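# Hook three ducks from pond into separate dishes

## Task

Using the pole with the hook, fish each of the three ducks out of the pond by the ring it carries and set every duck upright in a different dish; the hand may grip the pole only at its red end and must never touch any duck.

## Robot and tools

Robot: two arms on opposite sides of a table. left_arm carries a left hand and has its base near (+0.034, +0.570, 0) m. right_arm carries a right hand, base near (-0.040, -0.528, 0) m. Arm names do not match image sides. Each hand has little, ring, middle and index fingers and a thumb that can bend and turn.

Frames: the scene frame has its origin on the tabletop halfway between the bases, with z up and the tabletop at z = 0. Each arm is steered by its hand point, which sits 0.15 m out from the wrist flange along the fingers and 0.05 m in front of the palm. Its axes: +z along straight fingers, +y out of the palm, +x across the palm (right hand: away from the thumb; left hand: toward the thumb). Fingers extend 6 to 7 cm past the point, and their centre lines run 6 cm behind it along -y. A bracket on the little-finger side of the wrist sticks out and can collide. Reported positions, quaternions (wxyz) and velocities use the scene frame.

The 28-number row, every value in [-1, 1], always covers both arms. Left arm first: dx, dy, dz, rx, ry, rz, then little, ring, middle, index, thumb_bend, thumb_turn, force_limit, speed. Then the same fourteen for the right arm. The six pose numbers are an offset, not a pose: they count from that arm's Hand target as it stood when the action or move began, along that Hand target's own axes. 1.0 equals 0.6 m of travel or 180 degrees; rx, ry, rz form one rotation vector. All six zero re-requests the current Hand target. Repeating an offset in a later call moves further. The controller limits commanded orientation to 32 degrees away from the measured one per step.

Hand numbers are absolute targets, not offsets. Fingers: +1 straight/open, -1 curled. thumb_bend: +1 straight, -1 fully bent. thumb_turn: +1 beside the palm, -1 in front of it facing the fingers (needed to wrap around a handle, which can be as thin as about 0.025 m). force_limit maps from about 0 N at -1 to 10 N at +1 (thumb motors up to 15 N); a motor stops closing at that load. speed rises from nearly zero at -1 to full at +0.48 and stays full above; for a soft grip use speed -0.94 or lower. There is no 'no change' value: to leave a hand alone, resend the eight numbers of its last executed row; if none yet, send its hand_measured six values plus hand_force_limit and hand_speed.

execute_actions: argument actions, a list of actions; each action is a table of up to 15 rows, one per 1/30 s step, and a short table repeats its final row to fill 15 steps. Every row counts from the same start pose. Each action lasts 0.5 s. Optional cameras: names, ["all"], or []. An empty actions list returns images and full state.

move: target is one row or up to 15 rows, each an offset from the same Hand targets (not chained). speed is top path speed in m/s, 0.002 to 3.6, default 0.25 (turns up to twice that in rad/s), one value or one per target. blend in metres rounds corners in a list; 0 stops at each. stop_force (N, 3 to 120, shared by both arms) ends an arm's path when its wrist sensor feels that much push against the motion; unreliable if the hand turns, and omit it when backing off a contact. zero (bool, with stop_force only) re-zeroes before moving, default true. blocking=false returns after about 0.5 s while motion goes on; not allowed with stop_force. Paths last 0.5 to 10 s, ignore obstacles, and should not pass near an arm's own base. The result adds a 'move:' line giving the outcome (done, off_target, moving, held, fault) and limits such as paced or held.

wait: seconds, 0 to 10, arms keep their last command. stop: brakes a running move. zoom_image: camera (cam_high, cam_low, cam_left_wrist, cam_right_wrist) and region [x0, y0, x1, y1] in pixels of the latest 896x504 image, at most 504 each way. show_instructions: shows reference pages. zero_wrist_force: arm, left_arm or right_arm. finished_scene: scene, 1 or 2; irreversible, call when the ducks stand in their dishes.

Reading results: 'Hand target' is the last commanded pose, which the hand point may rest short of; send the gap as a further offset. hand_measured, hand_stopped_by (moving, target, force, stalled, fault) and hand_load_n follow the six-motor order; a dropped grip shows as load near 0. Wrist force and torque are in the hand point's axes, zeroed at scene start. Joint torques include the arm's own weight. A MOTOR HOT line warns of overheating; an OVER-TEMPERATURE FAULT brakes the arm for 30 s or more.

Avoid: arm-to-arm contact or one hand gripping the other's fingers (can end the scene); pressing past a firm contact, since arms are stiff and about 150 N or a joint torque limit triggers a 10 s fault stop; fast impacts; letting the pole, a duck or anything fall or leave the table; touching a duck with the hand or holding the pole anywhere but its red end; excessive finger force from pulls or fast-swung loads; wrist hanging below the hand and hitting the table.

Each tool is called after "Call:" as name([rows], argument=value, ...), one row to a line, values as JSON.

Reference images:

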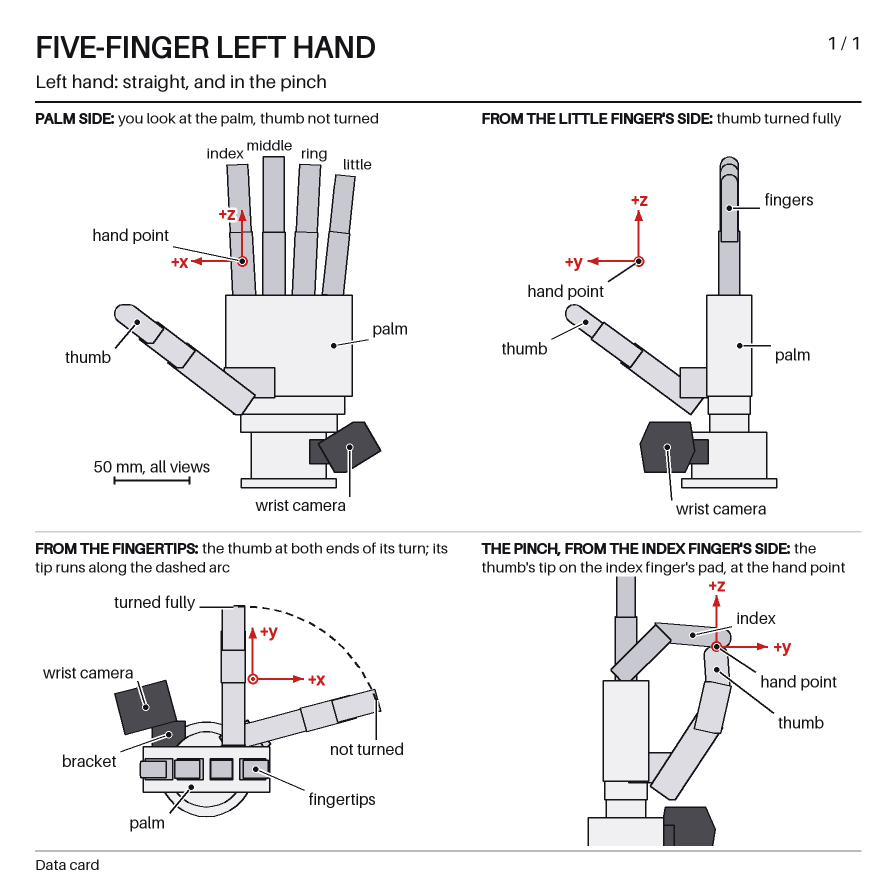

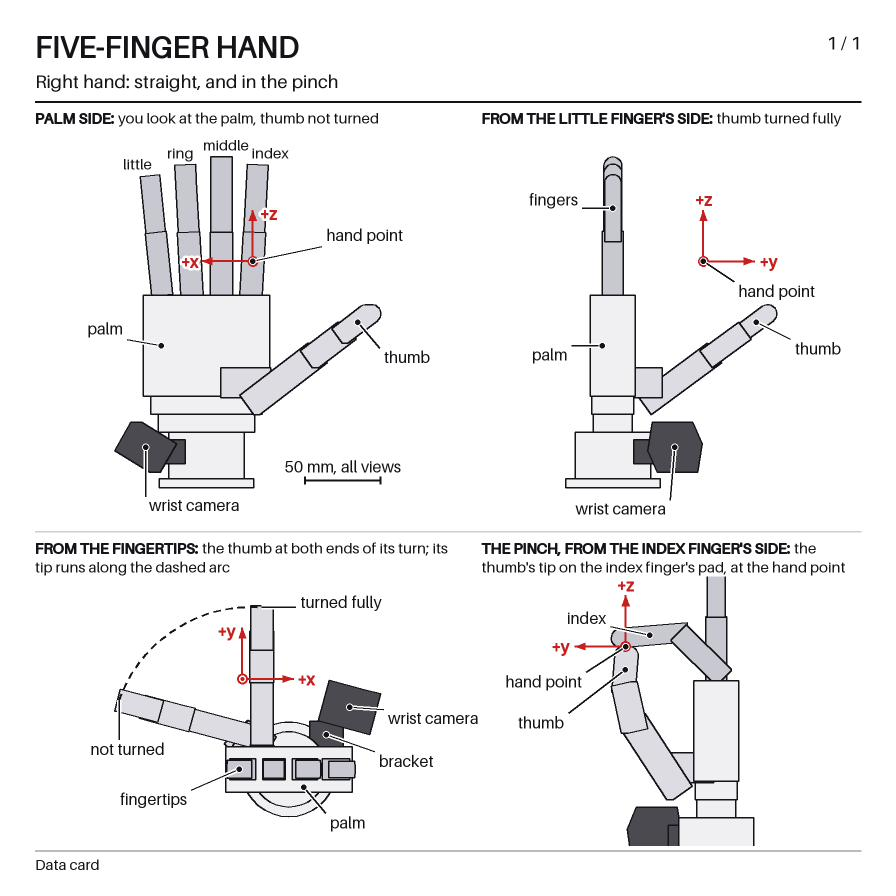

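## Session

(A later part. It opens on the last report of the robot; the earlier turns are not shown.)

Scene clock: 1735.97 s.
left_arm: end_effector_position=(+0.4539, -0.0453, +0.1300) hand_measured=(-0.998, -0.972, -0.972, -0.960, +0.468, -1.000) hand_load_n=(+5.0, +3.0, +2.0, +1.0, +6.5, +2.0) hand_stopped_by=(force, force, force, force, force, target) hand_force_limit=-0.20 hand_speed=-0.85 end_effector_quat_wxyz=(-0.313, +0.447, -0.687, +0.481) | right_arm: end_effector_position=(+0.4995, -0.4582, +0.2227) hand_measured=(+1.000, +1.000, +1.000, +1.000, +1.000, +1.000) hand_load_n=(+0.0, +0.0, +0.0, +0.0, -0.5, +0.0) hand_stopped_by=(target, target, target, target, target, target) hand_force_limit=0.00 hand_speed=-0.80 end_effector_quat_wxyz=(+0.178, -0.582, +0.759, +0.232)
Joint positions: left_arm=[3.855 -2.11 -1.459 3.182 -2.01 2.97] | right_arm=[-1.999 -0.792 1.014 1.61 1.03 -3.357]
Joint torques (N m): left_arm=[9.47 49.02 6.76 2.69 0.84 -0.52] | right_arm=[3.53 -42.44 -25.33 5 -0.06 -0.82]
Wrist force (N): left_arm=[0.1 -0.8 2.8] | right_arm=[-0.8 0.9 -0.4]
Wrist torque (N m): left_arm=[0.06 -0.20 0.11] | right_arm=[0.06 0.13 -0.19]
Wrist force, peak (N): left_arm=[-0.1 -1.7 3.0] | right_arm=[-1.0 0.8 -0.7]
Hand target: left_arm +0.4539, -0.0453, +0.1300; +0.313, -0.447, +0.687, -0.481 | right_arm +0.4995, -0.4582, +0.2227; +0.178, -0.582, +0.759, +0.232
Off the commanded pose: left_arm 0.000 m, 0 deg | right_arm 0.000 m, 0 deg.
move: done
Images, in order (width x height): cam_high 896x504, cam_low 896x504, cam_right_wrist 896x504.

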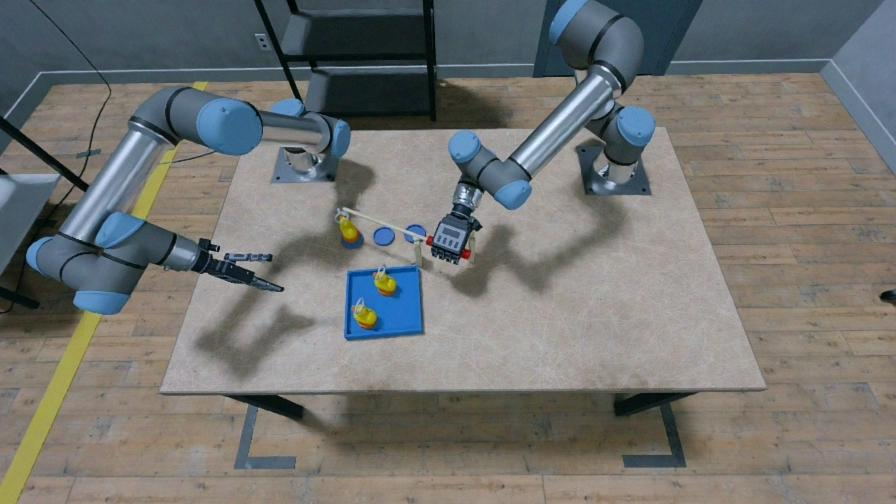

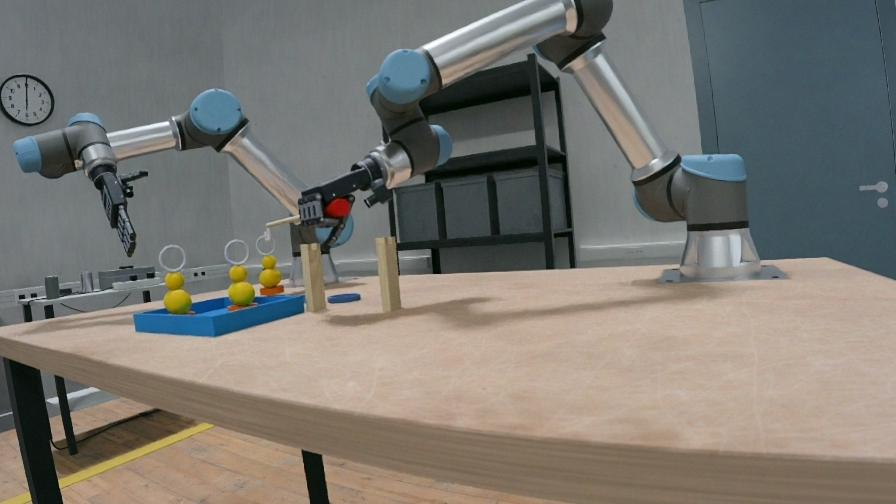

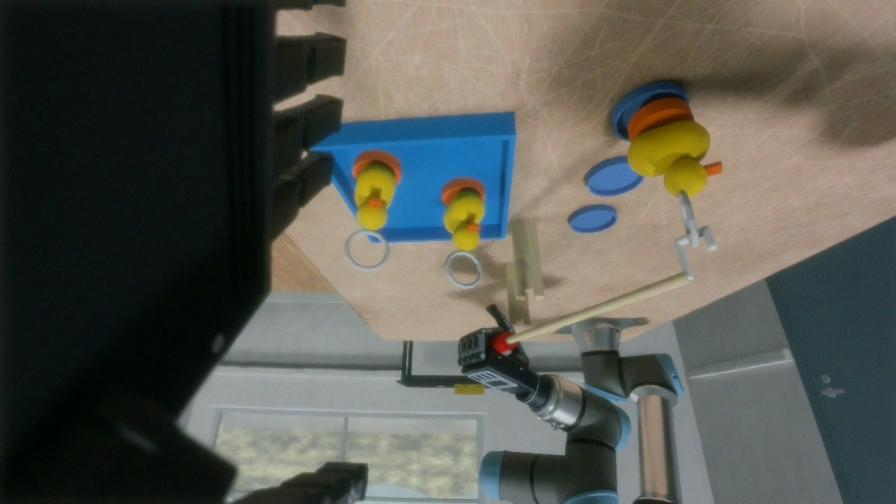

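Call:
move(target=[-0.0121, 0.014, 0.01, 0, 0, 0, -1, -1, -1, -1, -1, -1, -0.2, -0.85, 0, 0, 0, 0, 0, 0, 1, 1, 1, 1, 1, 1, 0, -0.8], speed=0.03, cameras=["cam_high", "cam_low", "cam_right_wrist"])

Call:
zoom_image(camera="cam_right_wrist", region=[600, 70, 720, 250])

Call:
zoom_image(camera="cam_high", region=[335, 200, 405, 255])

Call:
zoom_image(camera="cam_low", region=[230, 210, 310, 310])

Scene clock: 1769.83 s.
left_arm: end_effector_position=(+0.4595, -0.0396, +0.1199) hand_measured=(-0.998, -0.972, -0.972, -0.960, +0.468, -1.000) hand_load_n=(+5.0, +3.5, +2.0, +0.5, +6.5, +2.0) hand_stopped_by=(force, force, force, force, force, target) hand_force_limit=-0.20 hand_speed=-0.85 end_effector_quat_wxyz=(-0.313, +0.447, -0.687, +0.481) end_effector_velocity=(-0.002, -0.001, +0.000) end_effector_angular_velocity=(+0.002, +0.002, -0.002) | right_arm: end_effector_position=(+0.4995, -0.4582, +0.2227) hand_measured=(+1.000, +1.000, +1.000, +1.000, +1.000, +1.000) hand_load_n=(+0.0, +0.0, +0.0, +0.0, +0.0, +0.0) hand_stopped_by=(target, target, target, target, target, target) hand_force_limit=0.00 hand_speed=-0.80 end_effector_quat_wxyz=(+0.178, -0.582, +0.759, +0.232)
Joint positions: left_arm=[3.87 -2.114 -1.482 3.21 -1.996 2.977] | right_arm=[-1.999 -0.792 1.014 1.61 1.03 -3.357]
Joint velocities: left_arm=[-0.003 0 0.002 -0.005 0 0] | right_arm=[within noise]
Joint torques (N m): left_arm=[-8.01 37.63 25.83 -1.06 -0.8 0.54] | right_arm=[4.96 -43.12 -23.99 5.12 -0.17 -0.24]
Wrist force (N): left_arm=[0.3 -1.9 2.7] | right_arm=[-0.9 0.7 -0.5]
Wrist torque (N m): left_arm=[0.00 -0.13 -0.23] | right_arm=[0.03 0.15 -0.20]
Wrist force, peak (N): left_arm=[-0.1 -0.8 3.3] | right_arm=[-1.0 0.9 -0.7]
Hand target: left_arm +0.4594, -0.0397, +0.1201; +0.313, -0.447, +0.687, -0.481 | right_arm +0.4995, -0.4582, +0.2227; +0.178, -0.582, +0.759, +0.232
Off the commanded pose: left_arm 0.000 m, 0 deg | right_arm 0.000 m, 0 deg.
move: done
Images, in order (width x height): cam_high 896x504, cam_low 896x504, cam_right_wrist 896x504.

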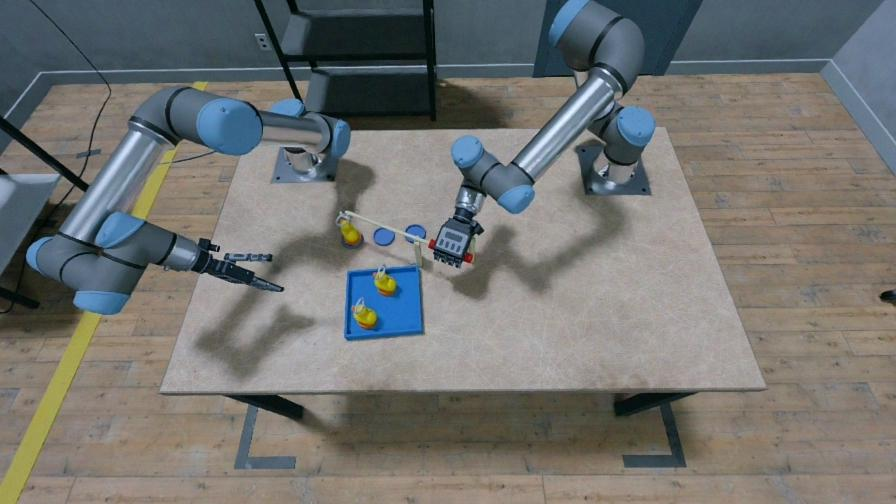

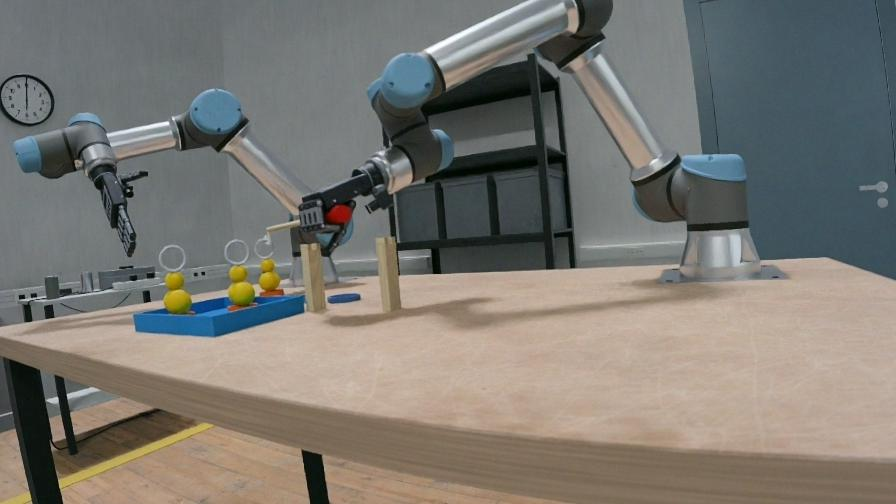

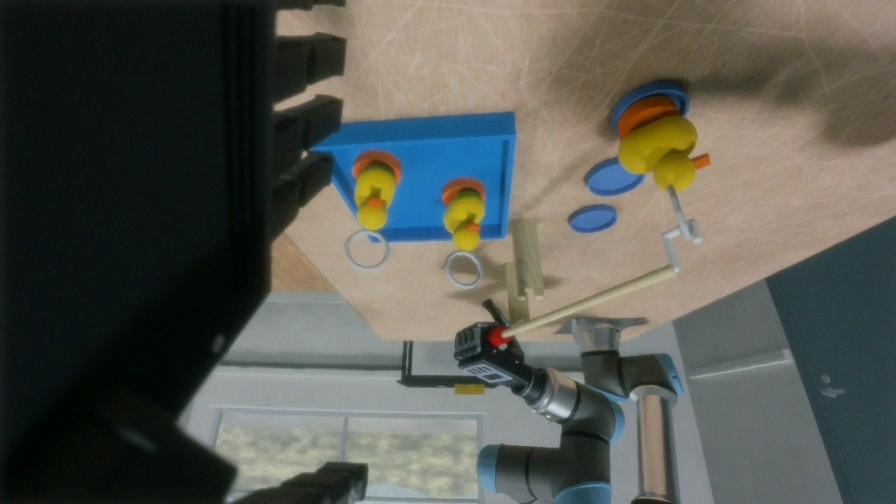

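Scaled by 2.800 from the camera's 896x504 image, which has a finer 1280x720 frame.

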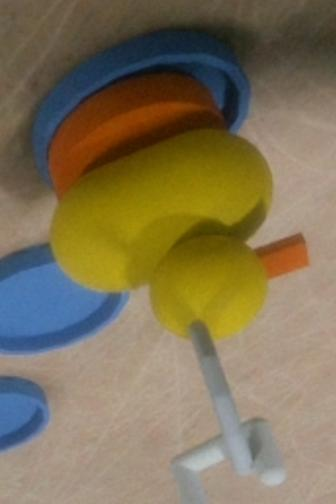

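Scaled by 7.200 from the camera's 896x504 image, which has a finer 1280x720 frame.

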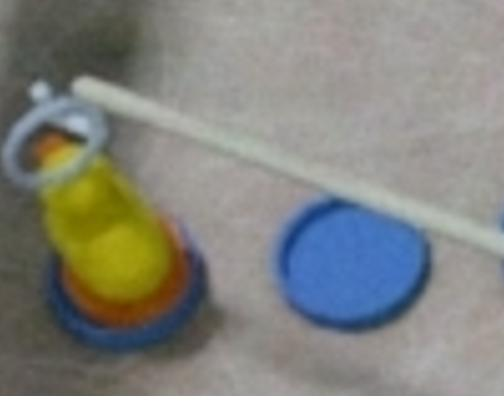

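Scaled by 5.040 from the camera's 896x504 image, which has a finer 1280x720 frame.

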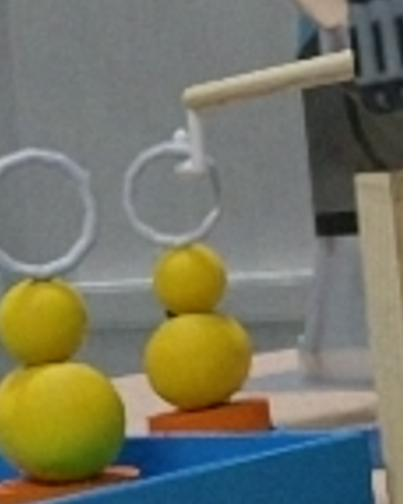

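Call:
move(target=[0.0014, 0.0204, 0.0025, 0, 0, 0, -1, -1, -1, -1, -1, -1, -0.2, -0.85, 0, 0, 0, 0, 0, 0, 1, 1, 1, 1, 1, 1, 0, -0.8], speed=0.03, cameras=["cam_high", "cam_low", "cam_right_wrist"])

Call:
zoom_image(camera="cam_right_wrist", region=[600, 70, 720, 250])

Call:
zoom_image(camera="cam_high", region=[335, 200, 405, 255])

Call:
zoom_image(camera="cam_low", region=[230, 210, 310, 310])

Scene clock: 1827.27 s.
left_arm: end_effector_position=(+0.4565, -0.0394, +0.1078) hand_measured=(-0.998, -0.972, -0.972, -0.960, +0.468, -1.000) hand_load_n=(+5.5, +3.0, +1.5, +0.5, +6.5, +2.0) hand_stopped_by=(force, force, force, force, force, target) hand_force_limit=-0.20 hand_speed=-0.85 end_effector_quat_wxyz=(-0.313, +0.447, -0.687, +0.481) end_effector_velocity=(-0.001, +0.001, +0.000) end_effector_angular_velocity=(+0.002, +0.003, -0.001) | right_arm: end_effector_position=(+0.4995, -0.4582, +0.2227) hand_measured=(+1.000, +1.000, +1.000, +1.000, +1.000, +1.000) hand_load_n=(+0.0, +0.0, +0.0, +0.0, +0.0, +0.0) hand_stopped_by=(target, target, target, target, target, target) hand_force_limit=0.00 hand_speed=-0.80 end_effector_quat_wxyz=(+0.178, -0.582, +0.759, +0.232)
Joint positions: left_arm=[3.866 -2.123 -1.5 3.238 -2 2.975] | right_arm=[-1.999 -0.792 1.014 1.61 1.03 -3.357]
Joint velocities: left_arm=[0 0.001 0 -0.005 0.001 -0.001] | right_arm=[within noise]
Joint torques (N m): left_arm=[-4.75 45.33 23.94 -1.36 -0.94 -1.5] | right_arm=[4.76 -41.51 -23.5 5.2 -0.02 -0.15]
Wrist force (N): left_arm=[0.3 -1.6 2.7] | right_arm=[-0.7 0.8 -0.7]
Wrist torque (N m): left_arm=[-0.01 -0.15 -0.08] | right_arm=[0.05 0.13 -0.19]
Wrist force, peak (N): left_arm=[0.1 -1.0 3.2] | right_arm=[-1.0 0.9 -0.7]
Hand target: left_arm +0.4565, -0.0394, +0.1081; +0.313, -0.447, +0.687, -0.481 | right_arm +0.4995, -0.4582, +0.2227; +0.178, -0.582, +0.759, +0.232
Off the commanded pose: left_arm 0.000 m, 0 deg | right_arm 0.000 m, 0 deg.
move: done
Images, in order (width x height): cam_high 896x504, cam_low 896x504, cam_right_wrist 896x504.

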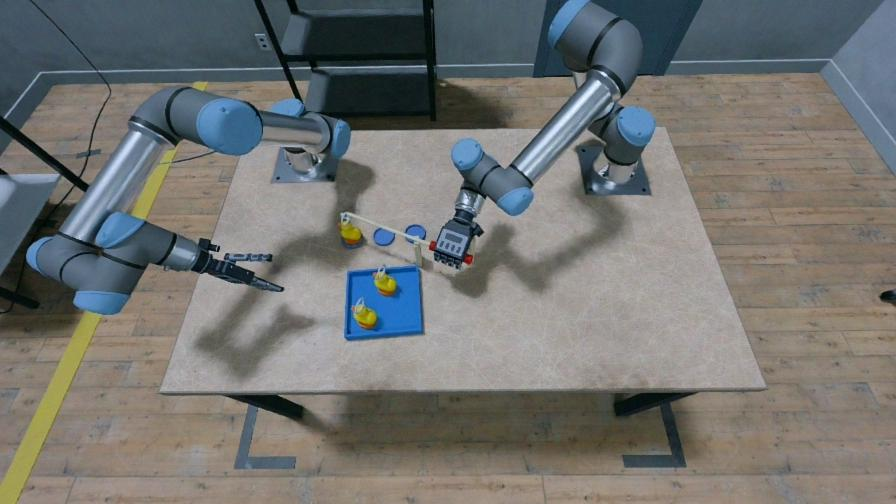

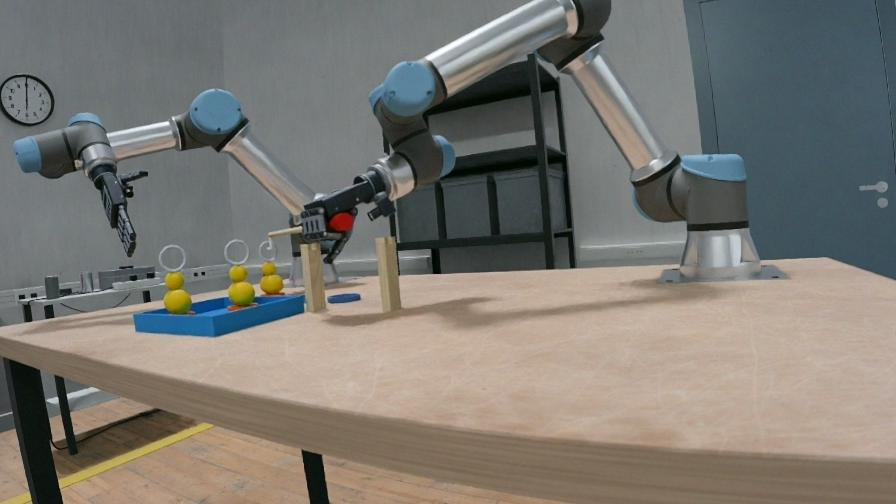

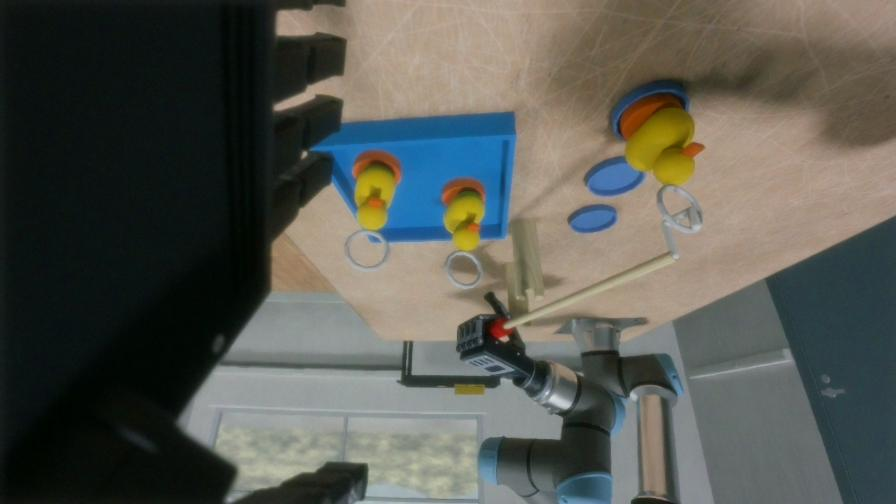

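Scaled by 2.800 from the camera's 896x504 image, which has a finer 1280x720 frame.

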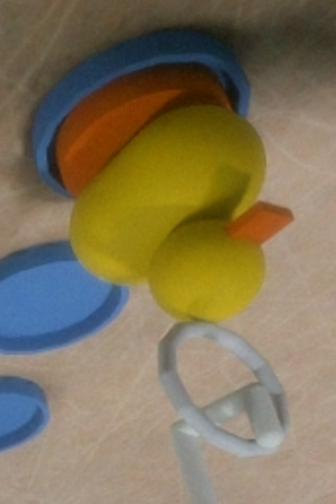

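Scaled by 7.200 from the camera's 896x504 image, which has a finer 1280x720 frame.

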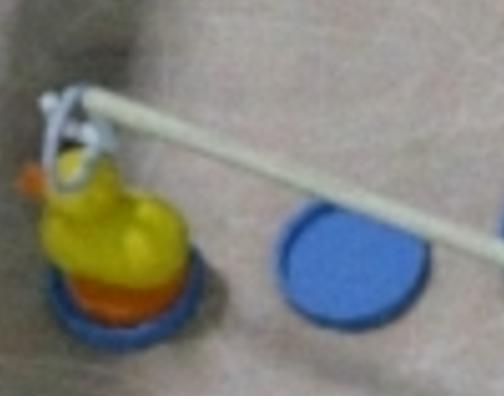

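Scaled by 5.040 from the camera's 896x504 image, which has a finer 1280x720 frame.

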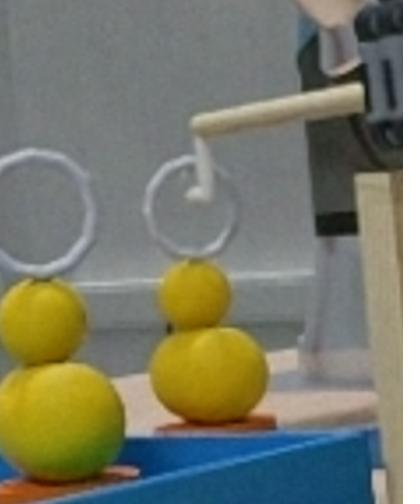

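Call:
zoom_image(camera="cam_low", region=[250, 225, 290, 265])

Call:
zoom_image(camera="cam_right_wrist", region=[640, 170, 720, 260])

Call:
zoom_image(camera="cam_high", region=[330, 205, 360, 235])

Scaled by 12.600 from the camera's 896x504 image, which has a finer 1280x720 frame.

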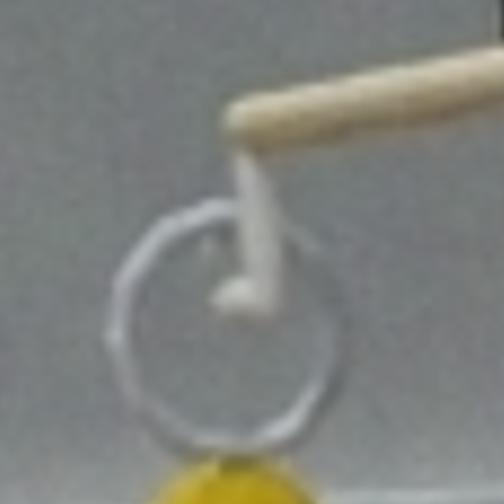

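Scaled by 5.600 from the camera's 896x504 image, which has a finer 1280x720 frame.

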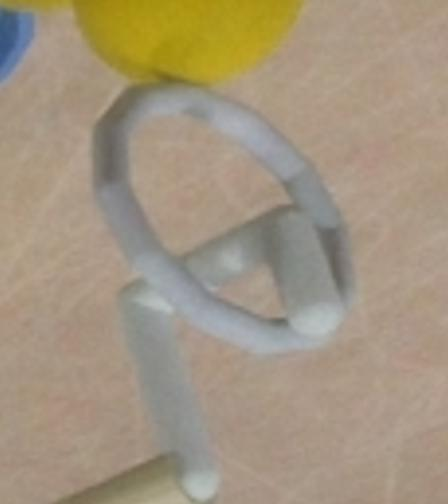

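Scaled by 16.800 from the camera's 896x504 image, which has a finer 1280x720 frame.

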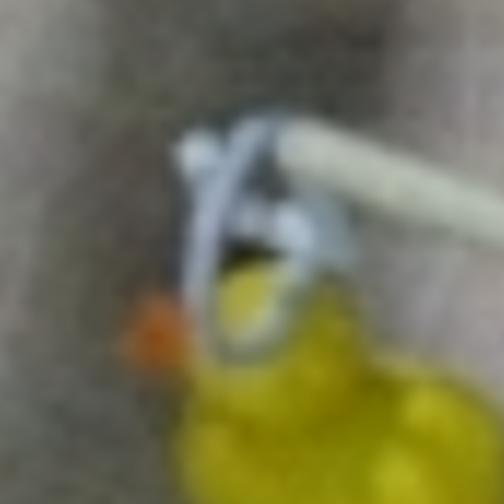

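Call:
move([
  [0, 0.0141, 0.0051, 0, 0, 0, -1, -1, -1, -1, -1, -1, -0.2, -0.85, 0, 0, 0, 0, 0, 0, 1, 1, 1, 1, 1, 1, 0, -0.8],
  [-0.0833, 0.0141, 0.0051, 0, 0, 0, -1, -1, -1, -1, -1, -1, -0.2, -0.85, 0, 0, 0, 0, 0, 0, 1, 1, 1, 1, 1, 1, 0, -0.8],
], speed=0.04, cameras=["cam_high", "cam_low", "cam_right_wrist"])

Call:
zoom_image(camera="cam_right_wrist", region=[580, 70, 720, 260])

Call:
zoom_image(camera="cam_high", region=[335, 200, 405, 255])

Call:
zoom_image(camera="cam_low", region=[230, 210, 310, 310])

Scene clock: 1890.50 s.
left_arm: end_effector_position=(+0.4768, +0.0065, +0.0991) hand_measured=(-0.998, -0.972, -0.972, -0.960, +0.468, -1.000) hand_load_n=(+5.0, +3.5, +2.0, +1.0, +6.5, +2.0) hand_stopped_by=(force, force, force, force, force, target) hand_force_limit=-0.20 hand_speed=-0.85 end_effector_quat_wxyz=(-0.313, +0.447, -0.687, +0.481) end_effector_velocity=(-0.001, -0.002, +0.000) end_effector_angular_velocity=(+0.001, +0.000, -0.002) | right_arm: end_effector_position=(+0.4995, -0.4582, +0.2227) hand_measured=(+1.000, +1.000, +1.000, +1.000, +1.000, +1.000) hand_load_n=(+0.0, +0.0, +0.0, +0.0, +0.0, +0.0) hand_stopped_by=(target, target, target, target, target, target) hand_force_limit=0.00 hand_speed=-0.80 end_effector_quat_wxyz=(+0.178, -0.582, +0.759, +0.232)
Joint positions: left_arm=[3.955 -2.065 -1.62 3.312 -1.917 3.011] | right_arm=[-1.999 -0.792 1.014 1.61 1.03 -3.357]
Joint velocities: left_arm=[-0.004 -0.003 0.005 -0.002 -0.002 -0.001] | right_arm=[within noise]
Joint torques (N m): left_arm=[-11.6 28.82 27.01 -0.68 -2.03 -0.95] | right_arm=[4.27 -42.72 -23.14 5.07 -0.24 -0.32]
Wrist force (N): left_arm=[0.1 -1.3 2.6] | right_arm=[-0.7 0.7 -0.6]
Wrist torque (N m): left_arm=[0.05 -0.11 -0.24] | right_arm=[0.04 0.12 -0.19]
Wrist force, peak (N): left_arm=[0.0 -1.8 2.8] | right_arm=[-0.9 0.8 -0.9]
Hand target: left_arm +0.4768, +0.0063, +0.0991; +0.313, -0.447, +0.687, -0.481 | right_arm +0.4995, -0.4582, +0.2227; +0.178, -0.582, +0.759, +0.232
Off the commanded pose: left_arm 0.000 m, 0 deg | right_arm 0.000 m, 0 deg.
move: done
Images, in order (width x height): cam_high 896x504, cam_low 896x504, cam_right_wrist 896x504.

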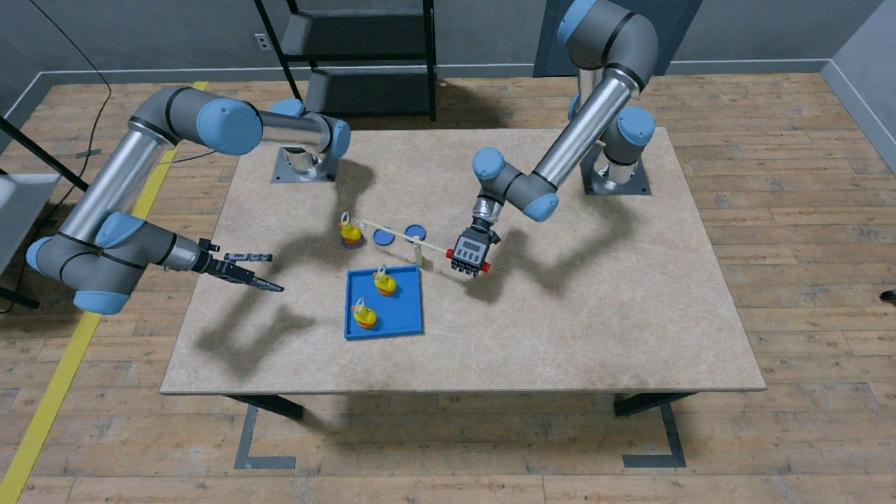

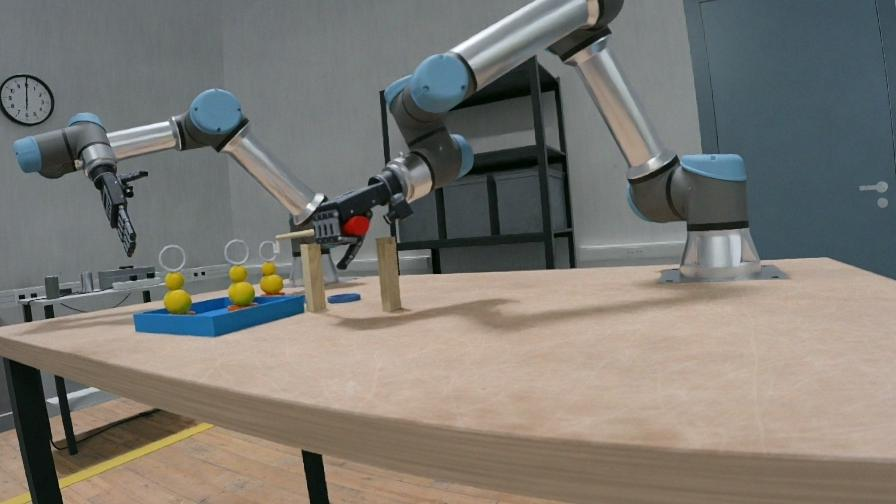

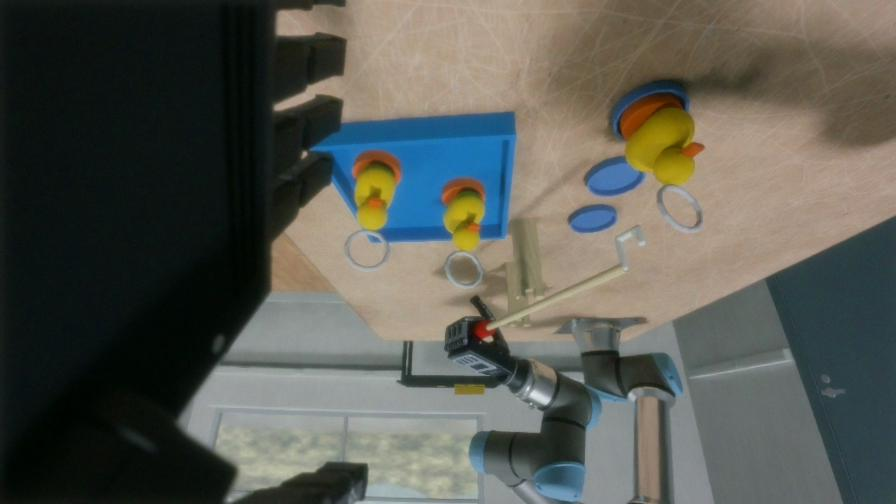

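Scaled by 2.653 from the camera's 896x504 image, which has a finer 1280x720 frame.

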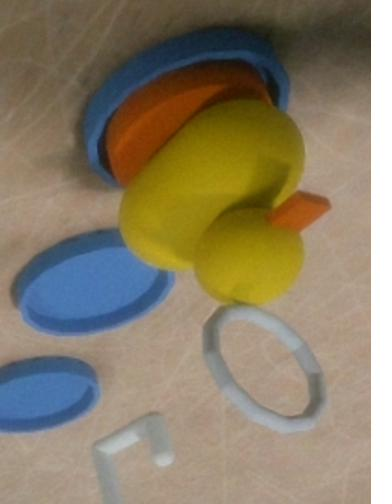

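Scaled by 7.200 from the camera's 896x504 image, which has a finer 1280x720 frame.

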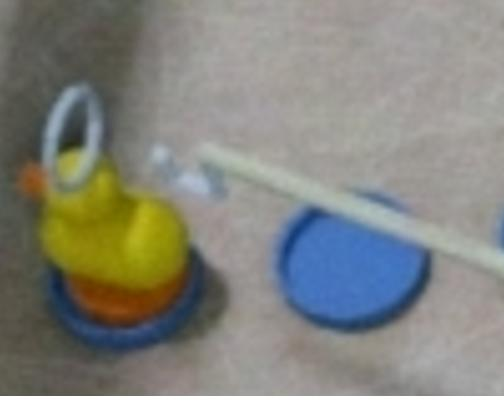

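Scaled by 5.040 from the camera's 896x504 image, which has a finer 1280x720 frame.

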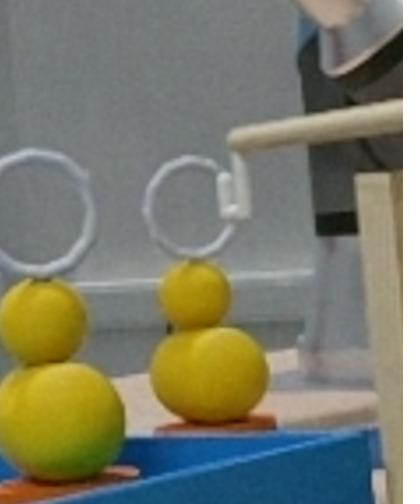

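Call:
move([
  [0, -0.1566, -0.057, 0, 0, 0, -1, -1, -1, -1, -1, -1, -0.2, -0.85, 0, 0, 0, 0, 0, 0, 1, 1, 1, 1, 1, 1, 0, -0.8],
  [-0.2982, -0.1602, 0.143, 0, 0, 0, -1, -1, -1, -1, -1, -1, -0.2, -0.85, 0, 0, 0, 0, 0, 0, 1, 1, 1, 1, 1, 1, 0, -0.8],
], speed=0.18, blend=0.03, cameras=["cam_high", "cam_low", "cam_right_wrist"])

Call:
zoom_image(camera="cam_right_wrist", region=[330, 130, 530, 330])

Call:
zoom_image(camera="cam_high", region=[340, 245, 430, 345])

Call:
zoom_image(camera="cam_low", region=[140, 190, 290, 320])

Scene clock: 1955.97 s.
left_arm: end_effector_position=(+0.6530, +0.1239, +0.1602) hand_measured=(-0.998, -0.972, -0.972, -0.960, +0.468, -1.000) hand_load_n=(+5.5, +3.5, +2.0, +0.5, +6.5, +2.0) hand_stopped_by=(force, force, force, force, force, target) hand_force_limit=-0.20 hand_speed=-0.85 end_effector_quat_wxyz=(-0.313, +0.447, -0.687, +0.481) | right_arm: end_effector_position=(+0.4995, -0.4582, +0.2227) hand_measured=(+1.000, +1.000, +1.000, +1.000, +1.000, +1.000) hand_load_n=(+0.0, +0.0, +0.0, +0.0, +0.0, +0.0) hand_stopped_by=(target, target, target, target, target, target) hand_force_limit=0.00 hand_speed=-0.80 end_effector_quat_wxyz=(+0.178, -0.582, +0.759, +0.232)
Joint positions: left_arm=[4.337 -2.059 -1.453 3.163 -1.559 3.146] | right_arm=[-1.999 -0.792 1.014 1.61 1.03 -3.357]
Joint torques (N m): left_arm=[2.12 45.76 7.38 -0.78 0.03 -2.16] | right_arm=[4.47 -42.89 -24.96 5.01 -0.22 -0.05]
Wrist force (N): left_arm=[0.2 -1.4 2.5] | right_arm=[-0.8 0.9 -0.6]
Wrist torque (N m): left_arm=[0.03 -0.14 -0.18] | right_arm=[0.08 0.15 -0.19]
Wrist force, peak (N): left_arm=[-1.1 -1.2 3.5] | right_arm=[-1.0 0.7 -0.9]
Hand target: left_arm +0.6530, +0.1239, +0.1602; +0.313, -0.447, +0.687, -0.481 | right_arm +0.4995, -0.4582, +0.2227; +0.178, -0.582, +0.759, +0.232
Off the commanded pose: left_arm 0.000 m, 0 deg | right_arm 0.000 m, 0 deg.
move: done
Images, in order (width x height): cam_high 896x504, cam_low 896x504, cam_right_wrist 896x504.

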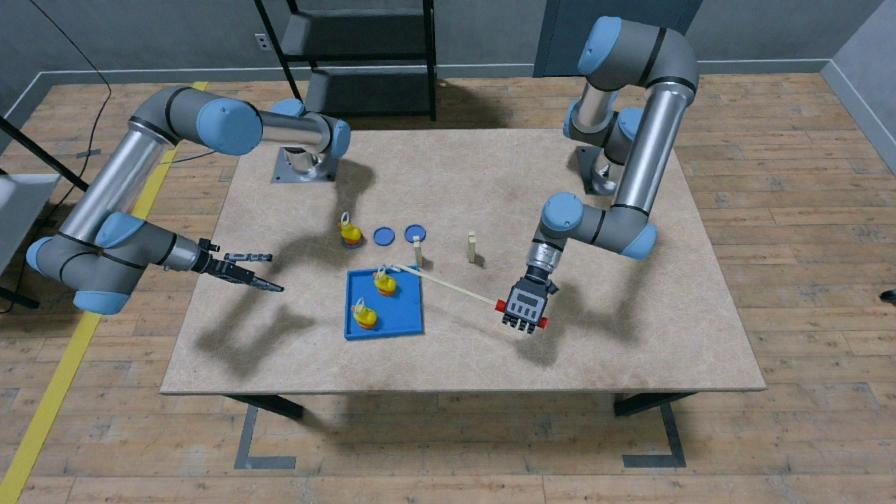

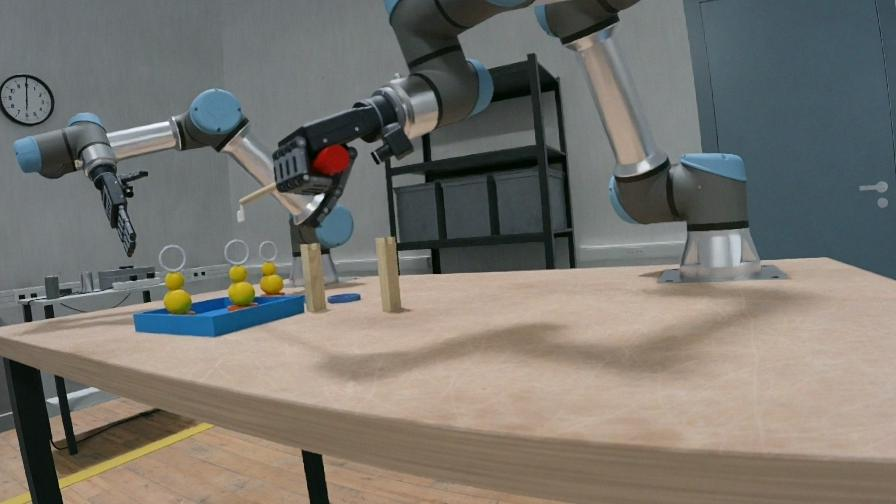

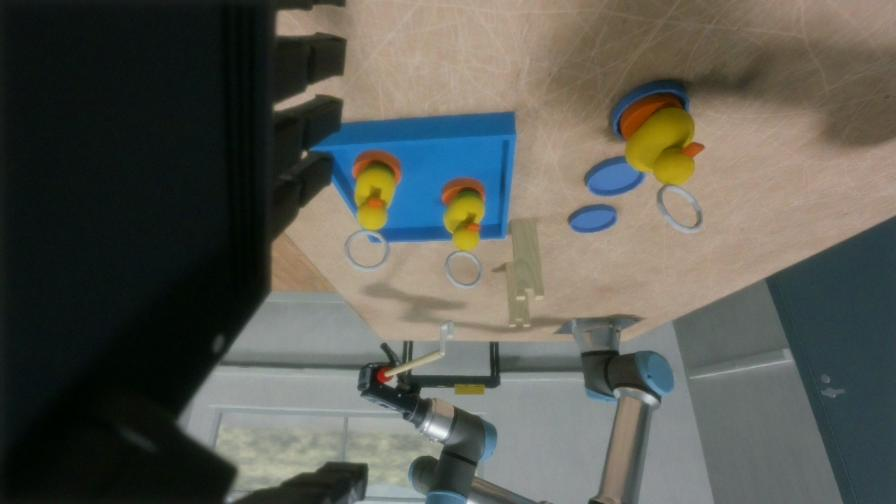

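Scaled by 2.520 from the camera's 896x504 image, which has a finer 1280x720 frame.

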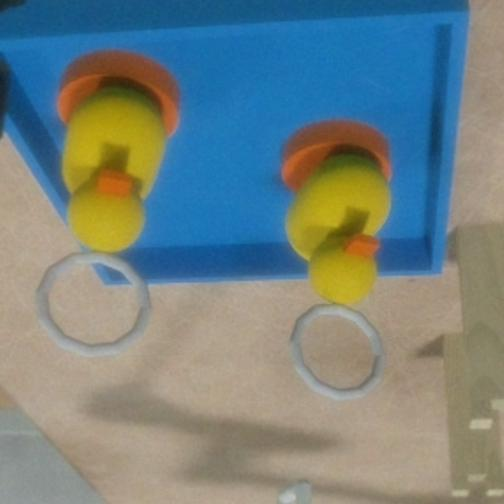

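Scaled by 5.040 from the camera's 896x504 image, which has a finer 1280x720 frame.

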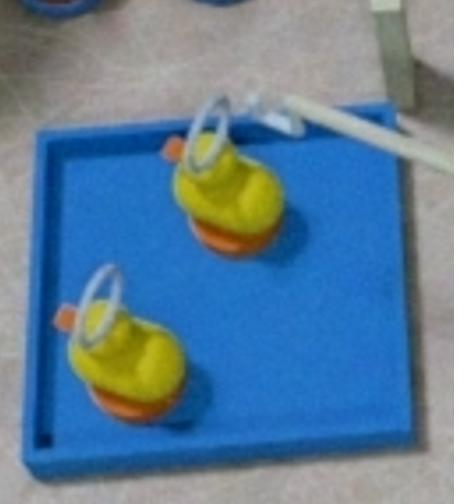

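Scaled by 3.360 from the camera's 896x504 image, which has a finer 1280x720 frame.

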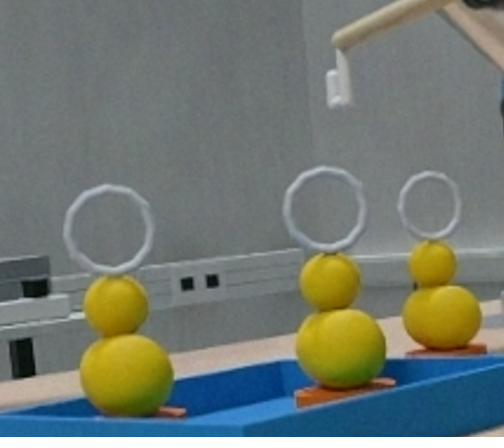

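Call:
move(target=[0, 0.0908, 0.0331, 0, 0, 0, -1, -1, -1, -1, -1, -1, -0.2, -0.85, 0, 0, 0, 0, 0, 0, 1, 1, 1, 1, 1, 1, 0, -0.8], speed=0.1, cameras=["cam_high", "cam_low", "cam_right_wrist"])

Call:
zoom_image(camera="cam_right_wrist", region=[410, 220, 510, 320])

Call:
zoom_image(camera="cam_high", region=[340, 245, 430, 345])

Call:
zoom_image(camera="cam_low", region=[200, 220, 280, 300])

Scene clock: 1980.10 s.
left_arm: end_effector_position=(+0.6530, +0.1240, +0.1021) hand_measured=(-0.998, -0.972, -0.972, -0.960, +0.468, -1.000) hand_load_n=(+5.5, +3.5, +2.0, +1.0, +6.5, +2.0) hand_stopped_by=(force, force, force, force, force, target) hand_force_limit=-0.20 hand_speed=-0.85 end_effector_quat_wxyz=(-0.313, +0.447, -0.687, +0.481) | right_arm: end_effector_position=(+0.4995, -0.4582, +0.2227) hand_measured=(+1.000, +1.000, +1.000, +1.000, +1.000, +1.000) hand_load_n=(+0.0, +0.0, +0.0, +0.0, +0.0, +0.0) hand_stopped_by=(target, target, target, target, target, target) hand_force_limit=0.00 hand_speed=-0.80 end_effector_quat_wxyz=(+0.178, -0.582, +0.759, +0.232)
Joint positions: left_arm=[4.337 -2.117 -1.524 3.291 -1.559 3.146] | right_arm=[-1.999 -0.792 1.014 1.61 1.03 -3.357]
Joint torques (N m): left_arm=[10.38 47.74 27.97 0.13 1.02 0.19] | right_arm=[5.16 -44.53 -25.07 5.14 -0.13 -0.19]
Wrist force (N): left_arm=[0.3 -1.6 2.0] | right_arm=[-0.7 0.8 -0.5]
Wrist torque (N m): left_arm=[0.04 -0.14 -0.19] | right_arm=[0.05 0.12 -0.19]
Wrist force, peak (N): left_arm=[0.1 -2.9 2.0] | right_arm=[-1.1 0.9 -0.7]
Hand target: left_arm +0.6530, +0.1239, +0.1022; +0.313, -0.447, +0.687, -0.481 | right_arm +0.4995, -0.4582, +0.2227; +0.178, -0.582, +0.759, +0.232
Off the commanded pose: left_arm 0.000 m, 0 deg | right_arm 0.000 m, 0 deg.
move: done
Images, in order (width x height): cam_high 896x504, cam_low 896x504, cam_right_wrist 896x504.

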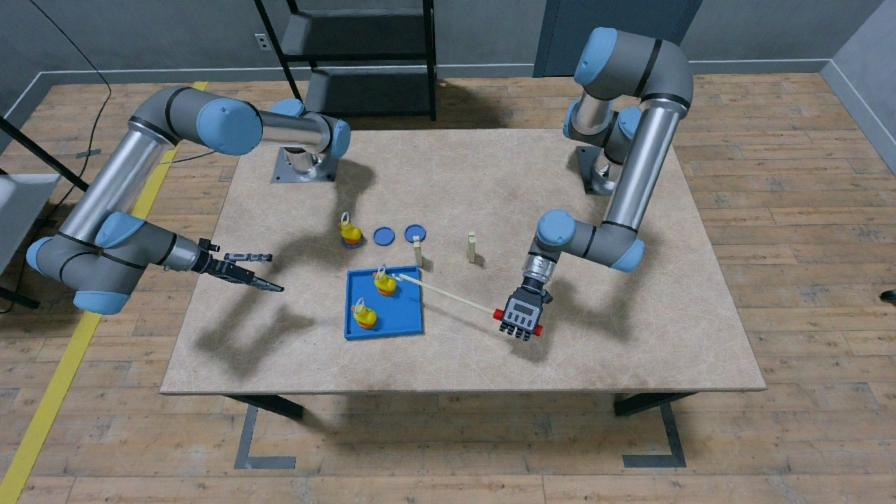

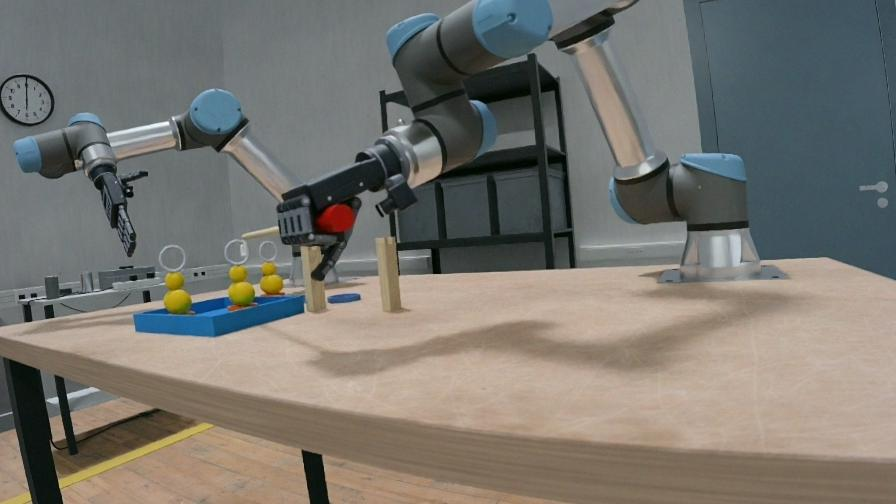

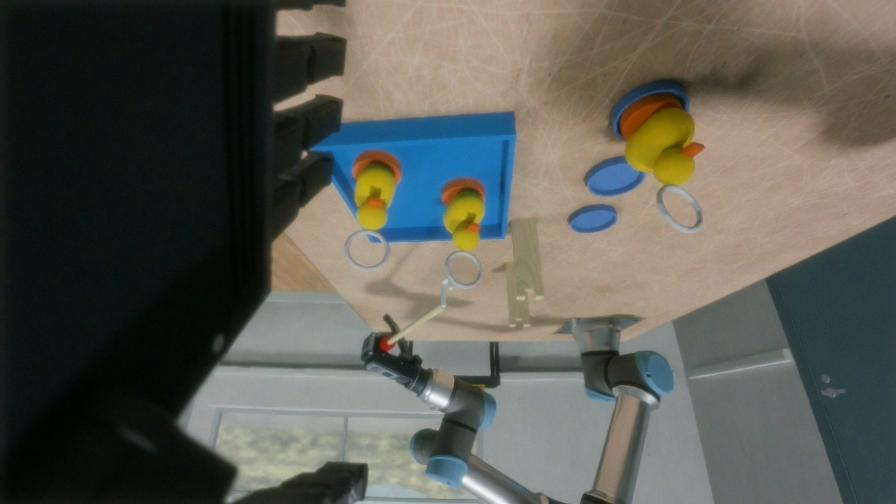

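Scaled by 5.040 from the camera's 896x504 image, which has a finer 1280x720 frame.

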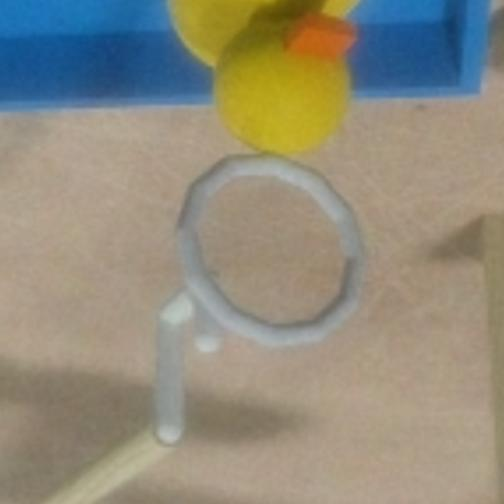

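Scaled by 5.040 from the camera's 896x504 image, which has a finer 1280x720 frame.

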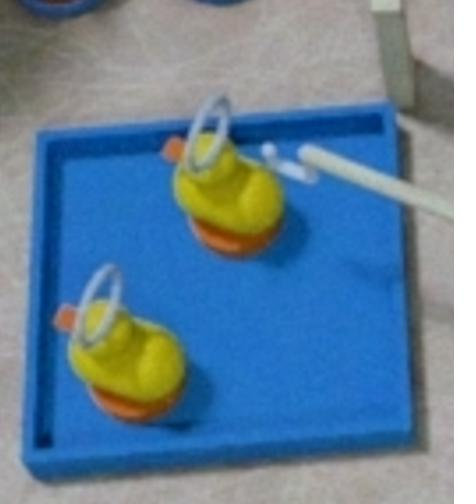

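Scaled by 6.300 from the camera's 896x504 image, which has a finer 1280x720 frame.

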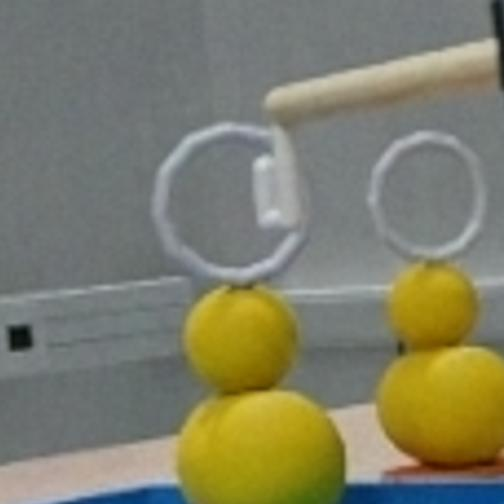

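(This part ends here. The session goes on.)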